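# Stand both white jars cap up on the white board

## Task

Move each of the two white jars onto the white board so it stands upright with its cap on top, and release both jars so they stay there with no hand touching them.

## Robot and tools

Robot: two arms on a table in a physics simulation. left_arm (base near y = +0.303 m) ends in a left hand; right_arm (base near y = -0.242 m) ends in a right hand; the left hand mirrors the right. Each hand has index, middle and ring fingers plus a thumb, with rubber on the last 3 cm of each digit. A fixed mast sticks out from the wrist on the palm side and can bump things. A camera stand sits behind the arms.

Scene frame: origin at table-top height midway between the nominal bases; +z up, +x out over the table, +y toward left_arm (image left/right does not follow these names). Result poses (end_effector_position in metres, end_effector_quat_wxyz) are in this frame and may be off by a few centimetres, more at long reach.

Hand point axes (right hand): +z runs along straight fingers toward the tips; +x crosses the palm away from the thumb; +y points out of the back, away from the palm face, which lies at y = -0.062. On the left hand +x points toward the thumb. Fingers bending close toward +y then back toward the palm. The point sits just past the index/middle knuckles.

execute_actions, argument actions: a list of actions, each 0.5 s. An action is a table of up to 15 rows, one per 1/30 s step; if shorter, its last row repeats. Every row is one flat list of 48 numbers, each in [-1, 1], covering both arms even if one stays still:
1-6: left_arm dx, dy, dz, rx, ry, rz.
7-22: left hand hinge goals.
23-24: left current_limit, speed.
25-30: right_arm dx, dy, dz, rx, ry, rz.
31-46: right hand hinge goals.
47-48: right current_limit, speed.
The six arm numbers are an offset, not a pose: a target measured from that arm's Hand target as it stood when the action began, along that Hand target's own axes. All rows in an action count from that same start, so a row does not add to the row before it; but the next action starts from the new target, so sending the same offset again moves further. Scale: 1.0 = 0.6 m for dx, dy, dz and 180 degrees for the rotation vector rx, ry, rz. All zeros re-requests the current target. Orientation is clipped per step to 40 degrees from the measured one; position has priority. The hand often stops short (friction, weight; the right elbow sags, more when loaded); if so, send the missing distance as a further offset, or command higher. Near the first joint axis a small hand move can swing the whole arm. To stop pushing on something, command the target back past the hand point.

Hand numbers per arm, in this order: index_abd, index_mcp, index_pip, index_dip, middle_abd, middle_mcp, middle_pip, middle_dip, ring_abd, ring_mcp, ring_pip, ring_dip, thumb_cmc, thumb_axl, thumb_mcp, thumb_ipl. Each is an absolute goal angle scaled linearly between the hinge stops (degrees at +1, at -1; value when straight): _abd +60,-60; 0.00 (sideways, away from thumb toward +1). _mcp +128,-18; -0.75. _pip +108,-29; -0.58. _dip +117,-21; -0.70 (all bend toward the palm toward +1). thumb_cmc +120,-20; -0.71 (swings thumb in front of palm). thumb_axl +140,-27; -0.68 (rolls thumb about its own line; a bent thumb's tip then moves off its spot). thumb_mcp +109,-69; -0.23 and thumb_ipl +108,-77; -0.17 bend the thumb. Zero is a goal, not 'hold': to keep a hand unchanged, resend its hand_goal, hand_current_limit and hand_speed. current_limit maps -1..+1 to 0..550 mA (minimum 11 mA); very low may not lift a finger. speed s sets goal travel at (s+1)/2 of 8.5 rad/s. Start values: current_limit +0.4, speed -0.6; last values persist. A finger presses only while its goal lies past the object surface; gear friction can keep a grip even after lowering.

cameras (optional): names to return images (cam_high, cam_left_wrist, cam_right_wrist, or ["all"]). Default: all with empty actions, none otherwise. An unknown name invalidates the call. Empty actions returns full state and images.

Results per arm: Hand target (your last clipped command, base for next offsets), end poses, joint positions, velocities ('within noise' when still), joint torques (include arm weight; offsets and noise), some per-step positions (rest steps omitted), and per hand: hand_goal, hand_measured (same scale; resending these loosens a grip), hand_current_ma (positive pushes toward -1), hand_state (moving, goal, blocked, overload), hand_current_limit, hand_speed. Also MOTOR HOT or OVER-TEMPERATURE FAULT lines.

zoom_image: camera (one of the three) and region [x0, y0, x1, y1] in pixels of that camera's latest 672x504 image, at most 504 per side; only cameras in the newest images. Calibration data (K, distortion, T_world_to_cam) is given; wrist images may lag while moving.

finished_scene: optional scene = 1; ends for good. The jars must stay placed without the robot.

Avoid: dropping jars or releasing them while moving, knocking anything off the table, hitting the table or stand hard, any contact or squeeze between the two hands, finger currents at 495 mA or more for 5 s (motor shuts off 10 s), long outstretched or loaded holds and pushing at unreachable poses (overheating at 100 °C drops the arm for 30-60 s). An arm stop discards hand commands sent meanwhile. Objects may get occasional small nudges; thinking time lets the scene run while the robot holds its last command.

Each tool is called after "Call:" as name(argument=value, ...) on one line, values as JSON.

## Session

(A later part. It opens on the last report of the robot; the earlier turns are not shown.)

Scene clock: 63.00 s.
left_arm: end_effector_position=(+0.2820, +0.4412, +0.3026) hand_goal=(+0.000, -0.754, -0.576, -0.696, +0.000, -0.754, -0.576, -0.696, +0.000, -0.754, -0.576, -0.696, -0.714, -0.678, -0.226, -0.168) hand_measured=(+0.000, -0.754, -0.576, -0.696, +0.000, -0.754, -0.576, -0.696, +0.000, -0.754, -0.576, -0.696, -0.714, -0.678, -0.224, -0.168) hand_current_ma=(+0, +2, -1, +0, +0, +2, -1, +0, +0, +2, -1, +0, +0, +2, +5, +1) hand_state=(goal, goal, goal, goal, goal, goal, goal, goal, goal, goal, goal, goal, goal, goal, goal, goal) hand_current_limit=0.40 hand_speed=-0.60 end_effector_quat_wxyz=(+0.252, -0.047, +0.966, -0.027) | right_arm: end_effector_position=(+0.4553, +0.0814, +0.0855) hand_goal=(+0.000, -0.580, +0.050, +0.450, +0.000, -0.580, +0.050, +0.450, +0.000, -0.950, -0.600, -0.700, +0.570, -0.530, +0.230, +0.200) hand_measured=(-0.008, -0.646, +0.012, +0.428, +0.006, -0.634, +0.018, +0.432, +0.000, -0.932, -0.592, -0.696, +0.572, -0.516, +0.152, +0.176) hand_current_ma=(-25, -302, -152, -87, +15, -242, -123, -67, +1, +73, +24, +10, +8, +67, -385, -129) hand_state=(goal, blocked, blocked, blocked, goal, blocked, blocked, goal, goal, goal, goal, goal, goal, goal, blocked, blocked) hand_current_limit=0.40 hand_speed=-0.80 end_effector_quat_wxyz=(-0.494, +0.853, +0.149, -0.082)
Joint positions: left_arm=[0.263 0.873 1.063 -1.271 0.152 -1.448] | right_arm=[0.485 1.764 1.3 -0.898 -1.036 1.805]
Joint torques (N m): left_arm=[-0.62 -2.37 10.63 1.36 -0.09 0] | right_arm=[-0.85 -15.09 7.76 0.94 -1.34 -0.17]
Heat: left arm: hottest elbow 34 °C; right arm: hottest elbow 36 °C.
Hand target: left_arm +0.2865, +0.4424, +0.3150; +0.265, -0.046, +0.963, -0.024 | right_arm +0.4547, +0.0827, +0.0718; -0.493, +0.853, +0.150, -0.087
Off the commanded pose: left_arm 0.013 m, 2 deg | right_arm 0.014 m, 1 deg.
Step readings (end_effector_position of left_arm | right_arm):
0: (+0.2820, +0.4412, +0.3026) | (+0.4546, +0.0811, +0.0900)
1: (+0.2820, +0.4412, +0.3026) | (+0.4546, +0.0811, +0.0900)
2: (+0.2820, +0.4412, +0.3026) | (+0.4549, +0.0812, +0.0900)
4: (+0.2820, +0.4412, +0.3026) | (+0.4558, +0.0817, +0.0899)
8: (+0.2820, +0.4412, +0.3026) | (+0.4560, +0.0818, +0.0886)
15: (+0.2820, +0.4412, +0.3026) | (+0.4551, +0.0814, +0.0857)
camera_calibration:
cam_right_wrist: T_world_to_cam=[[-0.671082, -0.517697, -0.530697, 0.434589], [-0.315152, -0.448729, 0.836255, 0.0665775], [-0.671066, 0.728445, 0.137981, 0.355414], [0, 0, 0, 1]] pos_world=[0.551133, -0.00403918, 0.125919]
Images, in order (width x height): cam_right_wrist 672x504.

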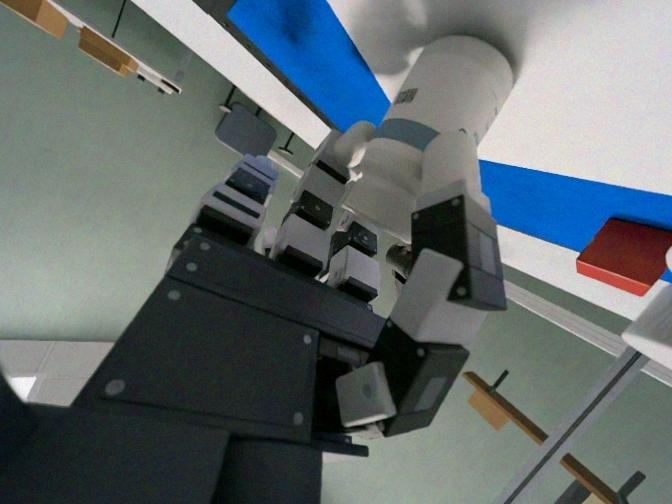

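Call:
execute_actions(actions=[[[0,0,0,0,0,0,0,-0.754,-0.576,-0.696,0,-0.754,-0.576,-0.696,0,-0.754,-0.576,-0.696,-0.714,-0.678,-0.226,-0.168,0.4,-0.6,-0.002,0.0058,0.0033,0,0,0,0,-0.58,0.05,0.45,0,-0.58,0.05,0.45,0,-0.95,-0.6,-0.7,0.571,-0.53,0.23,0.2,0.4,-0.8]]], cameras=["cam_right_wrist"])

Call:
zoom_image(camera="cam_right_wrist", region=[300, 0, 600, 260])

Scene clock: 65.33 s.
left_arm: end_effector_position=(+0.2820, +0.4412, +0.3026) hand_goal=(+0.000, -0.754, -0.576, -0.696, +0.000, -0.754, -0.576, -0.696, +0.000, -0.754, -0.576, -0.696, -0.714, -0.678, -0.226, -0.168) hand_measured=(+0.000, -0.754, -0.576, -0.696, +0.000, -0.754, -0.576, -0.696, +0.000, -0.754, -0.576, -0.696, -0.714, -0.678, -0.224, -0.168) hand_current_ma=(+0, +2, -1, +0, +0, +2, -1, +0, +0, +2, -1, +0, +0, +2, +5, +1) hand_state=(goal, goal, goal, goal, goal, goal, goal, goal, goal, goal, goal, goal, goal, goal, goal, goal) hand_current_limit=0.40 hand_speed=-0.60 end_effector_quat_wxyz=(+0.252, -0.047, +0.966, -0.027) | right_arm: end_effector_position=(+0.4545, +0.0810, +0.0820) hand_goal=(+0.000, -0.580, +0.050, +0.450, +0.000, -0.580, +0.050, +0.450, +0.000, -0.950, -0.600, -0.700, +0.570, -0.530, +0.230, +0.200) hand_measured=(-0.008, -0.646, +0.012, +0.428, +0.006, -0.634, +0.018, +0.432, +0.000, -0.932, -0.592, -0.696, +0.572, -0.516, +0.152, +0.176) hand_current_ma=(-25, -302, -152, -87, +15, -242, -123, -67, +1, +73, +24, +10, +8, +67, -385, -129) hand_state=(goal, blocked, blocked, blocked, goal, blocked, blocked, goal, goal, goal, goal, goal, goal, goal, blocked, blocked) hand_current_limit=0.40 hand_speed=-0.80 end_effector_quat_wxyz=(-0.494, +0.853, +0.149, -0.081)
Joint positions: left_arm=[0.263 0.873 1.063 -1.271 0.152 -1.448] | right_arm=[0.485 1.765 1.292 -0.887 -1.036 1.805]
Joint torques (N m): left_arm=[-0.62 -2.32 10.65 1.36 -0.09 0] | right_arm=[-0.85 -14.68 7.72 1.07 -1.34 -0.12]
Heat: left arm: hottest elbow 34 °C; right arm: hottest elbow 36 °C.
Hand target: left_arm +0.2865, +0.4424, +0.3150; +0.265, -0.046, +0.963, -0.024 | right_arm +0.4536, +0.0823, +0.0680; -0.493, +0.853, +0.150, -0.087
Off the commanded pose: left_arm 0.013 m, 2 deg | right_arm 0.014 m, 1 deg.
Step readings (end_effector_position of left_arm | right_arm):
0: (+0.2820, +0.4412, +0.3026) | (+0.4553, +0.0814, +0.0855)
1: (+0.2820, +0.4412, +0.3026) | (+0.4553, +0.0814, +0.0855)
2: (+0.2820, +0.4412, +0.3026) | (+0.4554, +0.0815, +0.0854)
4: (+0.2820, +0.4412, +0.3026) | (+0.4555, +0.0815, +0.0848)
8: (+0.2820, +0.4412, +0.3026) | (+0.4544, +0.0810, +0.0829)
15: (+0.2820, +0.4412, +0.3026) | (+0.4545, +0.0810, +0.0820)
camera_calibration:
cam_right_wrist: T_world_to_cam=[[-0.670527, -0.517406, -0.531681, 0.431737], [-0.316026, -0.449185, 0.83568, 0.0695928], [-0.671208, 0.728371, 0.137677, 0.3557], [0, 0, 0, 1]] pos_world=[0.550234, -0.00443858, 0.122418]
Images, in order (width x height): cam_right_wrist 672x504.

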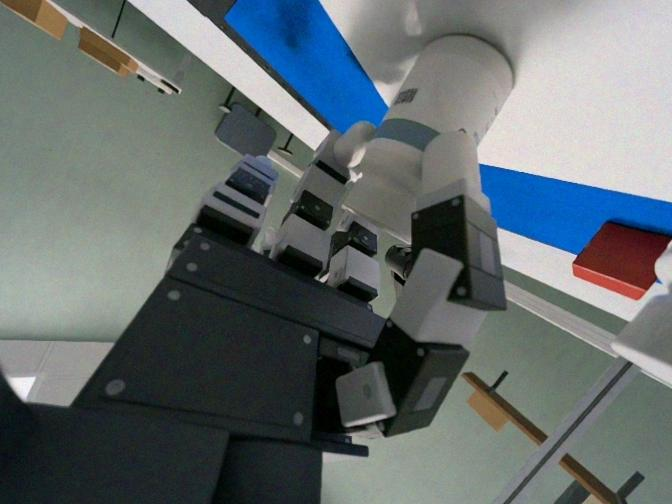

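Scaled by 1.680 from the camera's 672x504 image, which has a finer 960x720 frame.

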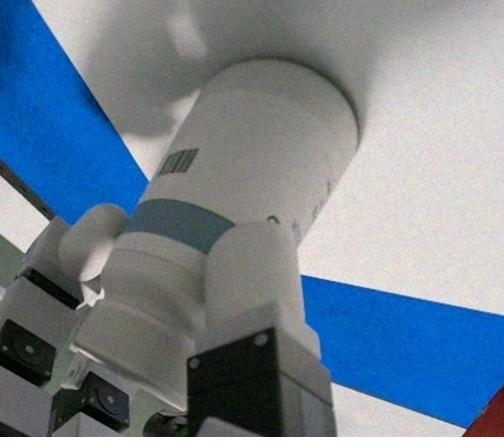

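Call:
execute_actions(actions=[[[0,0,0,0,0,0,0,-0.754,-0.576,-0.696,0,-0.754,-0.576,-0.696,0,-0.754,-0.576,-0.696,-0.714,-0.678,-0.226,-0.168,0.4,-0.6,0,0.0058,0.0033,0,0,0,0,-0.58,0.05,0.45,0,-0.58,0.05,0.45,0,-0.95,-0.6,-0.7,0.571,-0.53,0.23,0.2,0.4,-0.8]]], cameras=["cam_right_wrist"])

Call:
zoom_image(camera="cam_right_wrist", region=[300, 0, 600, 260])

Scene clock: 66.27 s.
left_arm: end_effector_position=(+0.2820, +0.4412, +0.3026) hand_goal=(+0.000, -0.754, -0.576, -0.696, +0.000, -0.754, -0.576, -0.696, +0.000, -0.754, -0.576, -0.696, -0.714, -0.678, -0.226, -0.168) hand_measured=(+0.000, -0.754, -0.576, -0.696, +0.000, -0.754, -0.576, -0.696, +0.000, -0.754, -0.576, -0.696, -0.714, -0.678, -0.224, -0.168) hand_current_ma=(+0, +2, -1, +0, +0, +2, -1, +0, +0, +2, -1, +0, +0, +2, +5, +1) hand_state=(goal, goal, goal, goal, goal, goal, goal, goal, goal, goal, goal, goal, goal, goal, goal, goal) hand_current_limit=0.40 hand_speed=-0.60 end_effector_quat_wxyz=(+0.252, -0.047, +0.966, -0.027) | right_arm: end_effector_position=(+0.4562, +0.0819, +0.0815) hand_goal=(+0.000, -0.580, +0.050, +0.450, +0.000, -0.580, +0.050, +0.450, +0.000, -0.950, -0.600, -0.700, +0.570, -0.530, +0.230, +0.200) hand_measured=(-0.008, -0.646, +0.012, +0.428, +0.006, -0.634, +0.018, +0.432, +0.000, -0.932, -0.592, -0.696, +0.572, -0.516, +0.152, +0.176) hand_current_ma=(-25, -302, -152, -87, +16, -239, -123, -67, +1, +73, +24, +10, +8, +67, -385, -129) hand_state=(goal, blocked, blocked, blocked, goal, blocked, blocked, goal, goal, goal, goal, goal, goal, goal, blocked, blocked) hand_current_limit=0.40 hand_speed=-0.80 end_effector_quat_wxyz=(-0.495, +0.852, +0.151, -0.078)
Joint positions: left_arm=[0.263 0.873 1.063 -1.271 0.152 -1.448] | right_arm=[0.485 1.766 1.292 -0.879 -1.036 1.805]
Joint torques (N m): left_arm=[-0.67 -2.32 10.63 1.35 -0.09 0] | right_arm=[-0.38 -14.33 7.24 1.06 -1.32 -0.16]
Heat: left arm: hottest elbow 34 °C; right arm: hottest elbow 36 °C.
Hand target: left_arm +0.2865, +0.4424, +0.3150; +0.265, -0.046, +0.963, -0.024 | right_arm +0.4536, +0.0822, +0.0639; -0.493, +0.853, +0.150, -0.087
Off the commanded pose: left_arm 0.013 m, 2 deg | right_arm 0.018 m, 1 deg.
Step readings (end_effector_position of left_arm | right_arm):
0: (+0.2820, +0.4412, +0.3026) | (+0.4545, +0.0810, +0.0820)
1: (+0.2820, +0.4412, +0.3026) | (+0.4545, +0.0811, +0.0820)
2: (+0.2820, +0.4412, +0.3026) | (+0.4547, +0.0811, +0.0818)
4: (+0.2820, +0.4412, +0.3026) | (+0.4553, +0.0814, +0.0816)
8: (+0.2820, +0.4412, +0.3026) | (+0.4559, +0.0818, +0.0815)
15: (+0.2820, +0.4412, +0.3026) | (+0.4562, +0.0819, +0.0815)
camera_calibration:
cam_right_wrist: T_world_to_cam=[[-0.667016, -0.515689, -0.537732, 0.431742], [-0.321473, -0.451896, 0.832133, 0.0739561], [-0.67212, 0.727912, 0.135642, 0.356911], [0, 0, 0, 1]] pos_world=[0.551641, -0.00373513, 0.122208]
Images, in order (width x height): cam_right_wrist 672x504.

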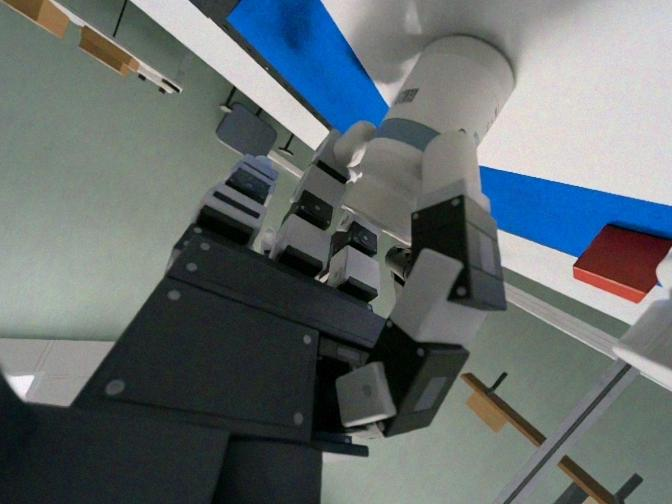

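Scaled by 1.680 from the camera's 672x504 image, which has a finer 960x720 frame.

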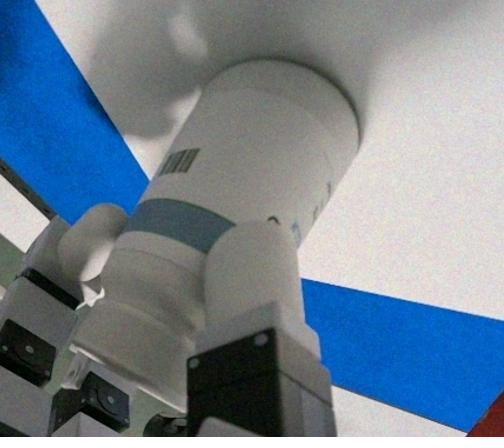

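Call:
execute_actions(actions=[[[0,0,0,0,0,0,0,-0.754,-0.576,-0.696,0,-0.754,-0.576,-0.696,0,-0.754,-0.576,-0.696,-0.714,-0.678,-0.226,-0.168,0.4,-0.6,0,0,0,0,0,0,0,-0.64,0.01,0.42,0,-0.63,0.01,0.42,0,-0.95,-0.6,-0.7,0.571,-0.53,0.15,0.175,0.4,-0.9]]], cameras=["cam_right_wrist"])

Call:
zoom_image(camera="cam_right_wrist", region=[300, 0, 600, 260])

Scene clock: 67.20 s.
left_arm: end_effector_position=(+0.2820, +0.4412, +0.3026) hand_goal=(+0.000, -0.754, -0.576, -0.696, +0.000, -0.754, -0.576, -0.696, +0.000, -0.754, -0.576, -0.696, -0.714, -0.678, -0.226, -0.168) hand_measured=(+0.000, -0.754, -0.576, -0.696, +0.000, -0.754, -0.576, -0.696, +0.000, -0.754, -0.576, -0.696, -0.714, -0.678, -0.224, -0.168) hand_current_ma=(+0, +2, -1, +0, +0, +2, -1, +0, +0, +2, -1, +0, +0, +2, +5, +1) hand_state=(goal, goal, goal, goal, goal, goal, goal, goal, goal, goal, goal, goal, goal, goal, goal, goal) hand_current_limit=0.40 hand_speed=-0.60 end_effector_quat_wxyz=(+0.252, -0.047, +0.966, -0.027) | right_arm: end_effector_position=(+0.4563, +0.0822, +0.0816) hand_goal=(+0.000, -0.640, +0.010, +0.420, +0.000, -0.630, +0.010, +0.420, +0.000, -0.950, -0.600, -0.700, +0.570, -0.530, +0.150, +0.174) hand_measured=(-0.008, -0.644, +0.000, +0.418, +0.004, -0.628, +0.006, +0.418, +0.000, -0.932, -0.592, -0.696, +0.572, -0.522, +0.146, +0.166) hand_current_ma=(-22, -16, -35, -8, +14, +8, -13, -5, +1, +73, +24, +10, +8, +38, -21, -33) hand_state=(goal, goal, goal, goal, goal, goal, goal, goal, goal, goal, goal, goal, goal, goal, goal, goal) hand_current_limit=0.40 hand_speed=-0.90 end_effector_quat_wxyz=(-0.496, +0.852, +0.151, -0.078)
Joint positions: left_arm=[0.263 0.873 1.063 -1.271 0.152 -1.448] | right_arm=[0.485 1.766 1.292 -0.877 -1.037 1.805]
Joint torques (N m): left_arm=[-0.62 -2.32 10.62 1.36 -0.1 0] | right_arm=[-0.44 -14.39 7.25 1.01 -1.25 -0.13]
Heat: left arm: hottest elbow 34 °C; right arm: hottest elbow 36 °C.
Hand target: left_arm +0.2865, +0.4424, +0.3150; +0.265, -0.046, +0.963, -0.024 | right_arm +0.4537, +0.0822, +0.0639; -0.493, +0.853, +0.150, -0.087
Off the commanded pose: left_arm 0.013 m, 2 deg | right_arm 0.018 m, 1 deg.
Step readings (end_effector_position of left_arm | right_arm):
0: (+0.2820, +0.4412, +0.3026) | (+0.4562, +0.0819, +0.0815)
1: (+0.2820, +0.4412, +0.3026) | (+0.4562, +0.0819, +0.0815)
2: (+0.2820, +0.4412, +0.3026) | (+0.4561, +0.0819, +0.0815)
4: (+0.2820, +0.4412, +0.3026) | (+0.4563, +0.0822, +0.0816)
8: (+0.2820, +0.4412, +0.3026) | (+0.4563, +0.0822, +0.0816)
15: (+0.2820, +0.4412, +0.3026) | (+0.4563, +0.0822, +0.0816)
camera_calibration:
cam_right_wrist: T_world_to_cam=[[-0.666527, -0.514786, -0.539201, 0.432], [-0.321906, -0.453637, 0.831017, 0.0744401], [-0.672398, 0.727467, 0.136649, 0.356841], [0, 0, 0, 1]] pos_world=[0.551841, -0.00343369, 0.122312]
Images, in order (width x height): cam_right_wrist 672x504.

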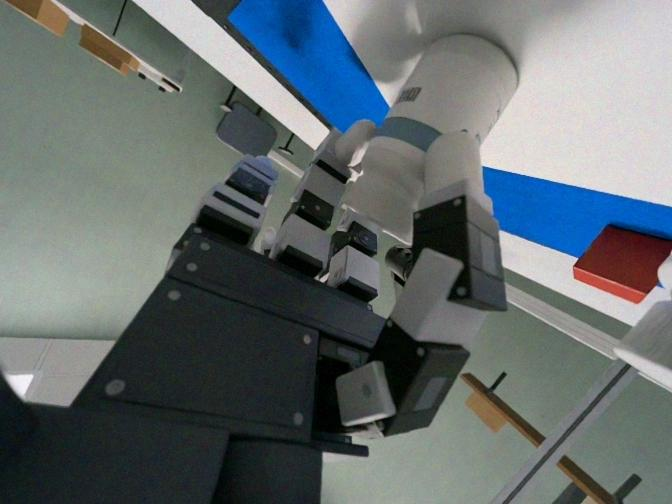

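Scaled by 1.680 from the camera's 672x504 image, which has a finer 960x720 frame.

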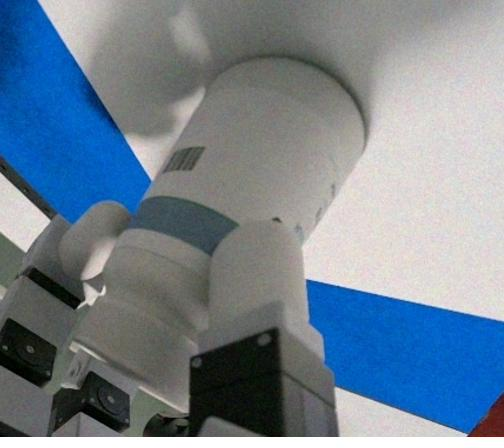

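Call:
execute_actions(actions=[[[0,0,0,0,0,0,0,-0.754,-0.576,-0.696,0,-0.754,-0.576,-0.696,0,-0.754,-0.576,-0.696,-0.714,-0.678,-0.226,-0.168,0.4,-0.6,0,0,0,0,0,0,0,-0.67,0.0,0.41,0,-0.66,0.0,0.41,0,-0.95,-0.6,-0.7,0.571,-0.53,0.11,0.17,0.4,-0.95]],[[0,0,0,0,0,0,0,-0.754,-0.576,-0.696,0,-0.754,-0.576,-0.696,0,-0.754,-0.576,-0.696,-0.714,-0.678,-0.226,-0.168,0.4,-0.6,0,0,0,0,0,0,0,-0.72,0.0,0.4,0,-0.71,0.0,0.4,0,-0.95,-0.6,-0.7,0.571,-0.53,0.06,0.17,0.4,-0.9]]], cameras=["cam_right_wrist"])

Call:
zoom_image(camera="cam_right_wrist", region=[300, 0, 600, 260])

Scene clock: 68.70 s.
left_arm: end_effector_position=(+0.2820, +0.4412, +0.3026) hand_goal=(+0.000, -0.754, -0.576, -0.696, +0.000, -0.754, -0.576, -0.696, +0.000, -0.754, -0.576, -0.696, -0.714, -0.678, -0.226, -0.168) hand_measured=(+0.000, -0.754, -0.576, -0.696, +0.000, -0.754, -0.576, -0.696, +0.000, -0.754, -0.576, -0.696, -0.714, -0.678, -0.224, -0.168) hand_current_ma=(+0, +2, -1, +0, +0, +2, -1, +0, +0, +2, -1, +0, +0, +2, +5, +1) hand_state=(goal, goal, goal, goal, goal, goal, goal, goal, goal, goal, goal, goal, goal, goal, goal, goal) hand_current_limit=0.40 hand_speed=-0.60 end_effector_quat_wxyz=(+0.252, -0.047, +0.966, -0.027) | right_arm: end_effector_position=(+0.4563, +0.0822, +0.0816) hand_goal=(+0.000, -0.720, +0.000, +0.400, +0.000, -0.710, +0.000, +0.400, +0.000, -0.950, -0.600, -0.700, +0.570, -0.530, +0.060, +0.170) hand_measured=(-0.004, -0.704, +0.000, +0.402, +0.004, -0.692, +0.004, +0.402, +0.000, -0.932, -0.592, -0.696, +0.572, -0.528, +0.062, +0.168) hand_current_ma=(-10, +61, +0, +8, +9, +72, +11, +8, +1, +73, +24, +10, +7, +7, +7, -12) hand_state=(goal, goal, goal, goal, goal, goal, goal, goal, goal, goal, goal, goal, goal, goal, goal, goal) hand_current_limit=0.40 hand_speed=-0.90 end_effector_quat_wxyz=(-0.496, +0.852, +0.151, -0.078)
Joint positions: left_arm=[0.263 0.873 1.063 -1.271 0.152 -1.448] | right_arm=[0.485 1.766 1.292 -0.877 -1.037 1.805]
Joint torques (N m): left_arm=[-0.67 -2.37 10.66 1.35 -0.1 0] | right_arm=[-1.08 -15.03 7.27 1.01 -1.25 -0.2]
Heat: left arm: hottest elbow 34 °C; right arm: hottest elbow 36 °C.
Hand target: left_arm +0.2865, +0.4424, +0.3150; +0.265, -0.046, +0.963, -0.024 | right_arm +0.4537, +0.0822, +0.0639; -0.493, +0.853, +0.150, -0.087
Off the commanded pose: left_arm 0.013 m, 2 deg | right_arm 0.018 m, 1 deg.
Step readings (end_effector_position of left_arm | right_arm):
0: (+0.2820, +0.4412, +0.3026) | (+0.4563, +0.0822, +0.0816)
1: (+0.2820, +0.4412, +0.3026) | (+0.4563, +0.0822, +0.0816)
2: (+0.2820, +0.4412, +0.3026) | (+0.4563, +0.0822, +0.0816)
4: (+0.2820, +0.4412, +0.3026) | (+0.4563, +0.0822, +0.0816)
8: (+0.2820, +0.4412, +0.3026) | (+0.4563, +0.0822, +0.0816)
15: (+0.2820, +0.4412, +0.3026) | (+0.4563, +0.0822, +0.0816)
16: (+0.2820, +0.4412, +0.3026) | (+0.4563, +0.0822, +0.0816)
17: (+0.2820, +0.4412, +0.3026) | (+0.4563, +0.0822, +0.0816)
19: (+0.2820, +0.4412, +0.3026) | (+0.4563, +0.0822, +0.0816)
23: (+0.2820, +0.4412, +0.3026) | (+0.4563, +0.0822, +0.0816)
30: (+0.2820, +0.4412, +0.3026) | (+0.4563, +0.0822, +0.0816)
camera_calibration:
cam_right_wrist: T_world_to_cam=[[-0.666527, -0.514786, -0.539201, 0.432], [-0.321906, -0.453637, 0.831017, 0.0744401], [-0.672398, 0.727467, 0.136649, 0.356841], [0, 0, 0, 1]] pos_world=[0.551841, -0.00343369, 0.122312]
Images, in order (width x height): cam_right_wrist 672x504.

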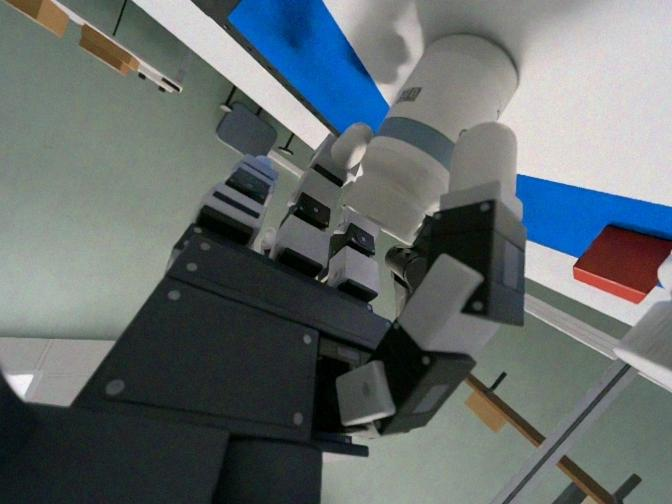

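Scaled by 1.680 from the camera's 672x504 image, which has a finer 960x720 frame.

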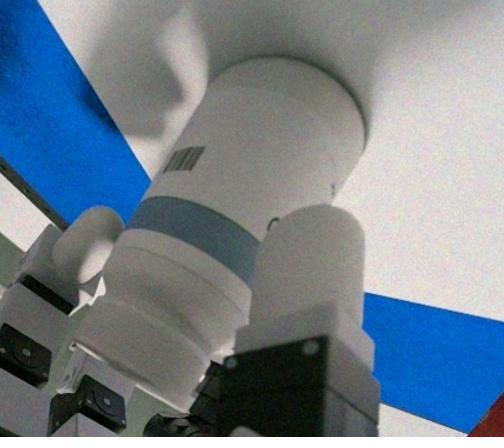

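Call:
execute_actions(actions=[[[0,0,0,0,0,0,0,-0.754,-0.576,-0.696,0,-0.754,-0.576,-0.696,0,-0.754,-0.576,-0.696,-0.714,-0.678,-0.226,-0.168,0.4,-0.6,0,0,0,0,0,0,0,-0.86,0.0,0.38,0,-0.86,0.0,0.38,0,-0.95,-0.6,-0.7,0.571,-0.53,-0.1,0.157,0.4,-0.7]],[[0,0,0,0,0,0,0,-0.754,-0.576,-0.696,0,-0.754,-0.576,-0.696,0,-0.754,-0.576,-0.696,-0.714,-0.678,-0.226,-0.168,0.4,-0.6,0.012,-0.07,-0.042,0,0,0,0,-0.86,0.0,0.38,0,-0.86,0.0,0.38,0,-0.95,-0.6,-0.7,0.571,-0.53,-0.1,0.157,0.4,-0.7]],[[0,0,0,0,0,0,0,-0.754,-0.576,-0.696,0,-0.754,-0.576,-0.696,0,-0.754,-0.576,-0.696,-0.714,-0.678,-0.226,-0.168,0.4,-0.6,0,-0.13,-0.075,0,0,0,0,-0.86,0.0,0.38,0,-0.86,0.0,0.38,0,-0.95,-0.6,-0.7,0.571,-0.53,-0.1,0.157,0.4,-0.7]]], cameras=["cam_high","cam_right_wrist"])

Call:
zoom_image(camera="cam_high", region=[240, 200, 460, 400])

Scene clock: 71.27 s.
left_arm: end_effector_position=(+0.2820, +0.4412, +0.3026) hand_goal=(+0.000, -0.754, -0.576, -0.696, +0.000, -0.754, -0.576, -0.696, +0.000, -0.754, -0.576, -0.696, -0.714, -0.678, -0.226, -0.168) hand_measured=(+0.000, -0.754, -0.576, -0.696, +0.000, -0.754, -0.576, -0.696, +0.000, -0.754, -0.576, -0.696, -0.714, -0.678, -0.224, -0.168) hand_current_ma=(+0, +2, -1, +0, +0, +2, -1, +0, +0, +2, -1, +0, +0, +2, +5, +1) hand_state=(goal, goal, goal, goal, goal, goal, goal, goal, goal, goal, goal, goal, goal, goal, goal, goal) hand_current_limit=0.40 hand_speed=-0.60 end_effector_quat_wxyz=(+0.252, -0.047, +0.966, -0.027) | right_arm: end_effector_position=(+0.4499, +0.0796, +0.2018) hand_goal=(+0.000, -0.860, +0.000, +0.380, +0.000, -0.860, +0.000, +0.380, +0.000, -0.950, -0.600, -0.700, +0.570, -0.530, -0.100, +0.156) hand_measured=(-0.002, -0.846, +0.000, +0.382, +0.004, -0.844, +0.004, +0.382, +0.000, -0.932, -0.592, -0.696, +0.572, -0.528, -0.096, +0.158) hand_current_ma=(-7, +55, +0, +8, +9, +64, +11, +8, +1, +73, +24, +10, +6, +7, +14, +6) hand_state=(goal, goal, goal, goal, goal, goal, goal, goal, goal, goal, goal, goal, goal, goal, goal, goal) hand_current_limit=0.40 hand_speed=-0.70 end_effector_quat_wxyz=(-0.493, +0.853, +0.144, -0.090)
Joint positions: left_arm=[0.263 0.873 1.063 -1.271 0.152 -1.448] | right_arm=[0.485 1.666 1.49 -1.204 -1.04 1.805]
Joint torques (N m): left_arm=[-0.67 -2.37 10.63 1.36 -0.09 0] | right_arm=[-0.67 -13.51 11.75 0.01 -1.13 -0.16]
Heat: left arm: hottest elbow 34 °C; right arm: hottest elbow 36 °C.
Hand target: left_arm +0.2865, +0.4424, +0.3150; +0.265, -0.046, +0.963, -0.024 | right_arm +0.4607, +0.0838, +0.2027; -0.493, +0.853, +0.150, -0.087
Off the commanded pose: left_arm 0.013 m, 2 deg | right_arm 0.012 m, 1 deg.
Step readings (end_effector_position of left_arm | right_arm):
0: (+0.2820, +0.4412, +0.3026) | (+0.4563, +0.0822, +0.0816)
1: (+0.2820, +0.4412, +0.3026) | (+0.4563, +0.0822, +0.0816)
2: (+0.2820, +0.4412, +0.3026) | (+0.4563, +0.0822, +0.0816)
4: (+0.2820, +0.4412, +0.3026) | (+0.4563, +0.0822, +0.0815)
8: (+0.2820, +0.4412, +0.3026) | (+0.4563, +0.0823, +0.0815)
15: (+0.2820, +0.4412, +0.3026) | (+0.4563, +0.0823, +0.0815)
16: (+0.2820, +0.4412, +0.3026) | (+0.4563, +0.0823, +0.0815)
17: (+0.2820, +0.4412, +0.3026) | (+0.4553, +0.0818, +0.0815)
19: (+0.2820, +0.4412, +0.3026) | (+0.4502, +0.0792, +0.0813)
23: (+0.2820, +0.4412, +0.3026) | (+0.4426, +0.0755, +0.0838)
30: (+0.2820, +0.4412, +0.3026) | (+0.4459, +0.0772, +0.0937)
31: (+0.2820, +0.4412, +0.3026) | (+0.4460, +0.0772, +0.0949)
32: (+0.2820, +0.4412, +0.3026) | (+0.4445, +0.0764, +0.0981)
34: (+0.2820, +0.4412, +0.3026) | (+0.4412, +0.0746, +0.1098)
38: (+0.2820, +0.4412, +0.3026) | (+0.4440, +0.0760, +0.1549)
45: (+0.2820, +0.4412, +0.3026) | (+0.4530, +0.0811, +0.2045)
camera_calibration:
cam_right_wrist: T_world_to_cam=[[-0.680016, -0.520372, -0.516519, 0.493055], [-0.299581, -0.445786, 0.84352, -0.0418784], [-0.669201, 0.728346, 0.147248, 0.334386], [0, 0, 0, 1]] pos_world=[0.546511, -0.00564606, 0.24076]
Images, in order (width x height): cam_high 672x504, cam_right_wrist 672x504.

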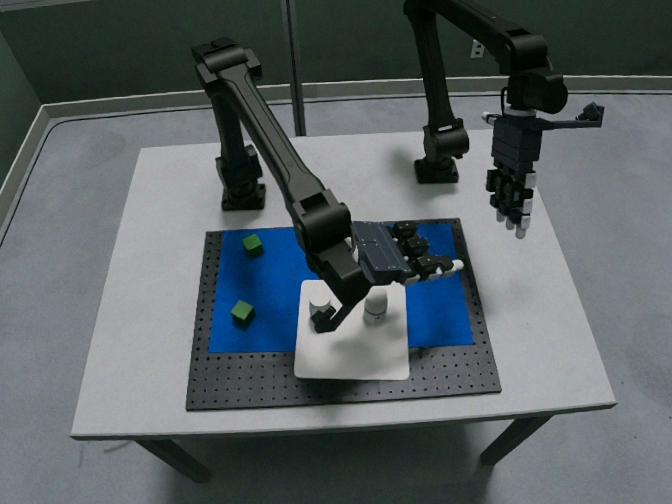

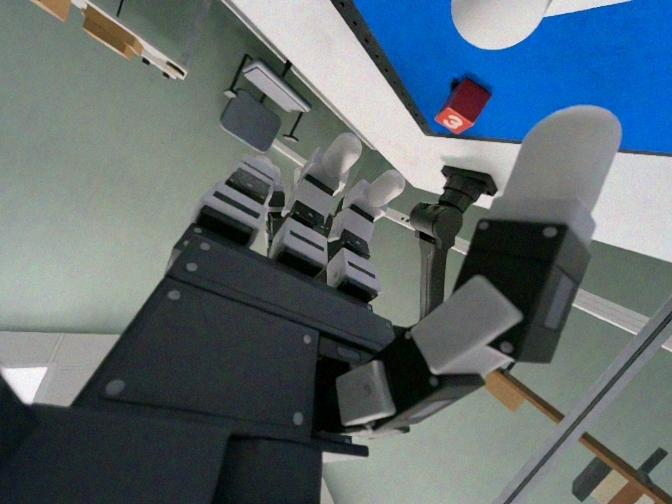

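Scaled by 2.291 from the camera's 672x504 image, which has a finer 960x720 frame.

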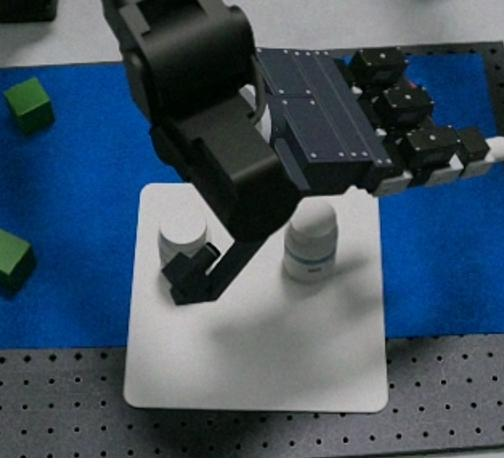

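Call:
execute_actions(actions=[[[0,0,0,0,0,0,0,-0.754,-0.576,-0.696,0,-0.754,-0.576,-0.696,0,-0.754,-0.576,-0.696,-0.714,-0.678,-0.226,-0.168,0.4,-0.6,-0.07,-0.05,-0.09,0,0,0,0,-0.86,0.0,0.38,0,-0.86,0.0,0.38,0,-0.95,-0.6,-0.7,0.571,-0.53,-0.1,0.157,0.4,-0.7]],[[0,0,0,0,0,0,0,-0.754,-0.576,-0.696,0,-0.754,-0.576,-0.696,0,-0.754,-0.576,-0.696,-0.714,-0.678,-0.226,-0.168,0.4,-0.6,-0.14,-0.012,-0.112,0,0,0,0,-0.86,0.0,0.38,0,-0.86,0.0,0.38,0,-0.95,-0.6,-0.7,0.571,-0.53,-0.1,0.157,0.4,-0.7]]], cameras=["cam_high"])

Call:
zoom_image(camera="cam_high", region=[240, 200, 460, 400])

Scene clock: 73.30 s.
left_arm: end_effector_position=(+0.2820, +0.4412, +0.3026) hand_goal=(+0.000, -0.754, -0.576, -0.696, +0.000, -0.754, -0.576, -0.696, +0.000, -0.754, -0.576, -0.696, -0.714, -0.678, -0.226, -0.168) hand_measured=(+0.000, -0.754, -0.576, -0.696, +0.000, -0.754, -0.576, -0.696, +0.000, -0.754, -0.576, -0.696, -0.714, -0.678, -0.224, -0.168) hand_current_ma=(+0, +2, -1, +0, +0, +2, -1, +0, +0, +2, -1, +0, +0, +2, +5, +1) hand_state=(goal, goal, goal, goal, goal, goal, goal, goal, goal, goal, goal, goal, goal, goal, goal, goal) hand_current_limit=0.40 hand_speed=-0.60 end_effector_quat_wxyz=(+0.252, -0.047, +0.966, -0.027) | right_arm: end_effector_position=(+0.3660, -0.0377, +0.2989) hand_goal=(+0.000, -0.860, +0.000, +0.380, +0.000, -0.860, +0.000, +0.380, +0.000, -0.950, -0.600, -0.700, +0.570, -0.530, -0.100, +0.156) hand_measured=(-0.002, -0.846, +0.000, +0.382, +0.002, -0.844, +0.004, +0.382, +0.000, -0.932, -0.592, -0.696, +0.572, -0.528, -0.098, +0.158) hand_current_ma=(-5, +55, +0, +8, +8, +64, +11, +8, +1, +73, +24, +10, +5, +6, +10, +6) hand_state=(goal, goal, goal, goal, goal, goal, goal, goal, goal, goal, goal, goal, goal, goal, goal, goal) hand_current_limit=0.40 hand_speed=-0.70 end_effector_quat_wxyz=(-0.492, +0.854, +0.150, -0.080)
Joint positions: left_arm=[0.263 0.873 1.063 -1.271 0.152 -1.448] | right_arm=[0.314 1.375 1.423 -1.698 -1.042 1.466]
Joint torques (N m): left_arm=[-0.62 -2.32 10.63 1.35 -0.1 0] | right_arm=[-1.26 -9.29 9.25 -0.28 -1.28 -0.2]
Heat: left arm: hottest elbow 34 °C; right arm: hottest elbow 36 °C.
Hand target: left_arm +0.2865, +0.4424, +0.3150; +0.265, -0.046, +0.963, -0.024 | right_arm +0.3720, -0.0405, +0.2957; -0.493, +0.853, +0.150, -0.087
Off the commanded pose: left_arm 0.013 m, 2 deg | right_arm 0.007 m, 1 deg.
joint sent to its limit (right arm) — joint 4 (wrist pitch), lower limit. The joint targets still meet the commanded pose.
Step readings (end_effector_position of left_arm | right_arm):
0: (+0.2820, +0.4412, +0.3026) | (+0.4499, +0.0796, +0.2018)
1: (+0.2820, +0.4412, +0.3026) | (+0.4495, +0.0794, +0.2018)
2: (+0.2820, +0.4412, +0.3026) | (+0.4473, +0.0777, +0.2020)
4: (+0.2820, +0.4412, +0.3026) | (+0.4383, +0.0707, +0.2056)
8: (+0.2820, +0.4412, +0.3026) | (+0.4273, +0.0545, +0.2258)
15: (+0.2820, +0.4412, +0.3026) | (+0.4200, +0.0392, +0.2493)
16: (+0.2820, +0.4412, +0.3026) | (+0.4195, +0.0387, +0.2492)
17: (+0.2820, +0.4412, +0.3026) | (+0.4176, +0.0358, +0.2498)
19: (+0.2820, +0.4412, +0.3026) | (+0.4054, +0.0239, +0.2530)
23: (+0.2820, +0.4412, +0.3026) | (+0.3801, -0.0123, +0.2750)
30: (+0.2820, +0.4412, +0.3026) | (+0.3642, -0.0378, +0.3027)
Images, in order (width x height): cam_high 672x504.

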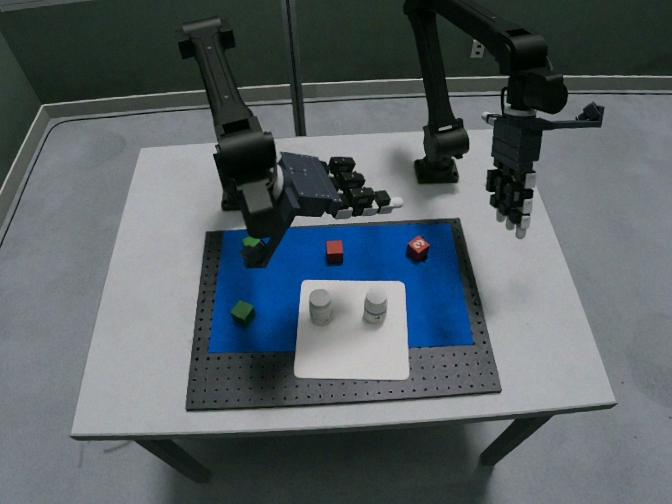

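Scaled by 2.291 from the camera's 672x504 image, which has a finer 960x720 frame.

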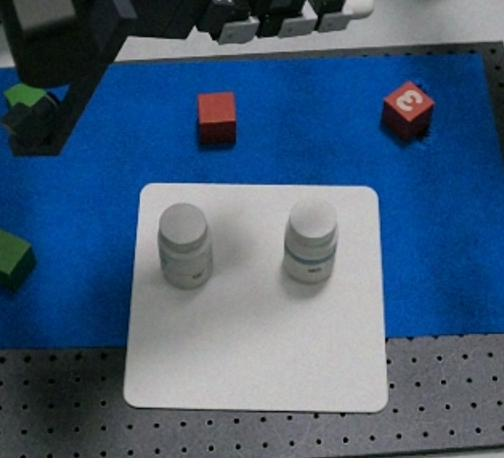

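Both jars are standing cap up on the white board, and the hand has let go of them and moved clear.

Call:
finished_scene(scene=1)

The scene is finished: the task was done.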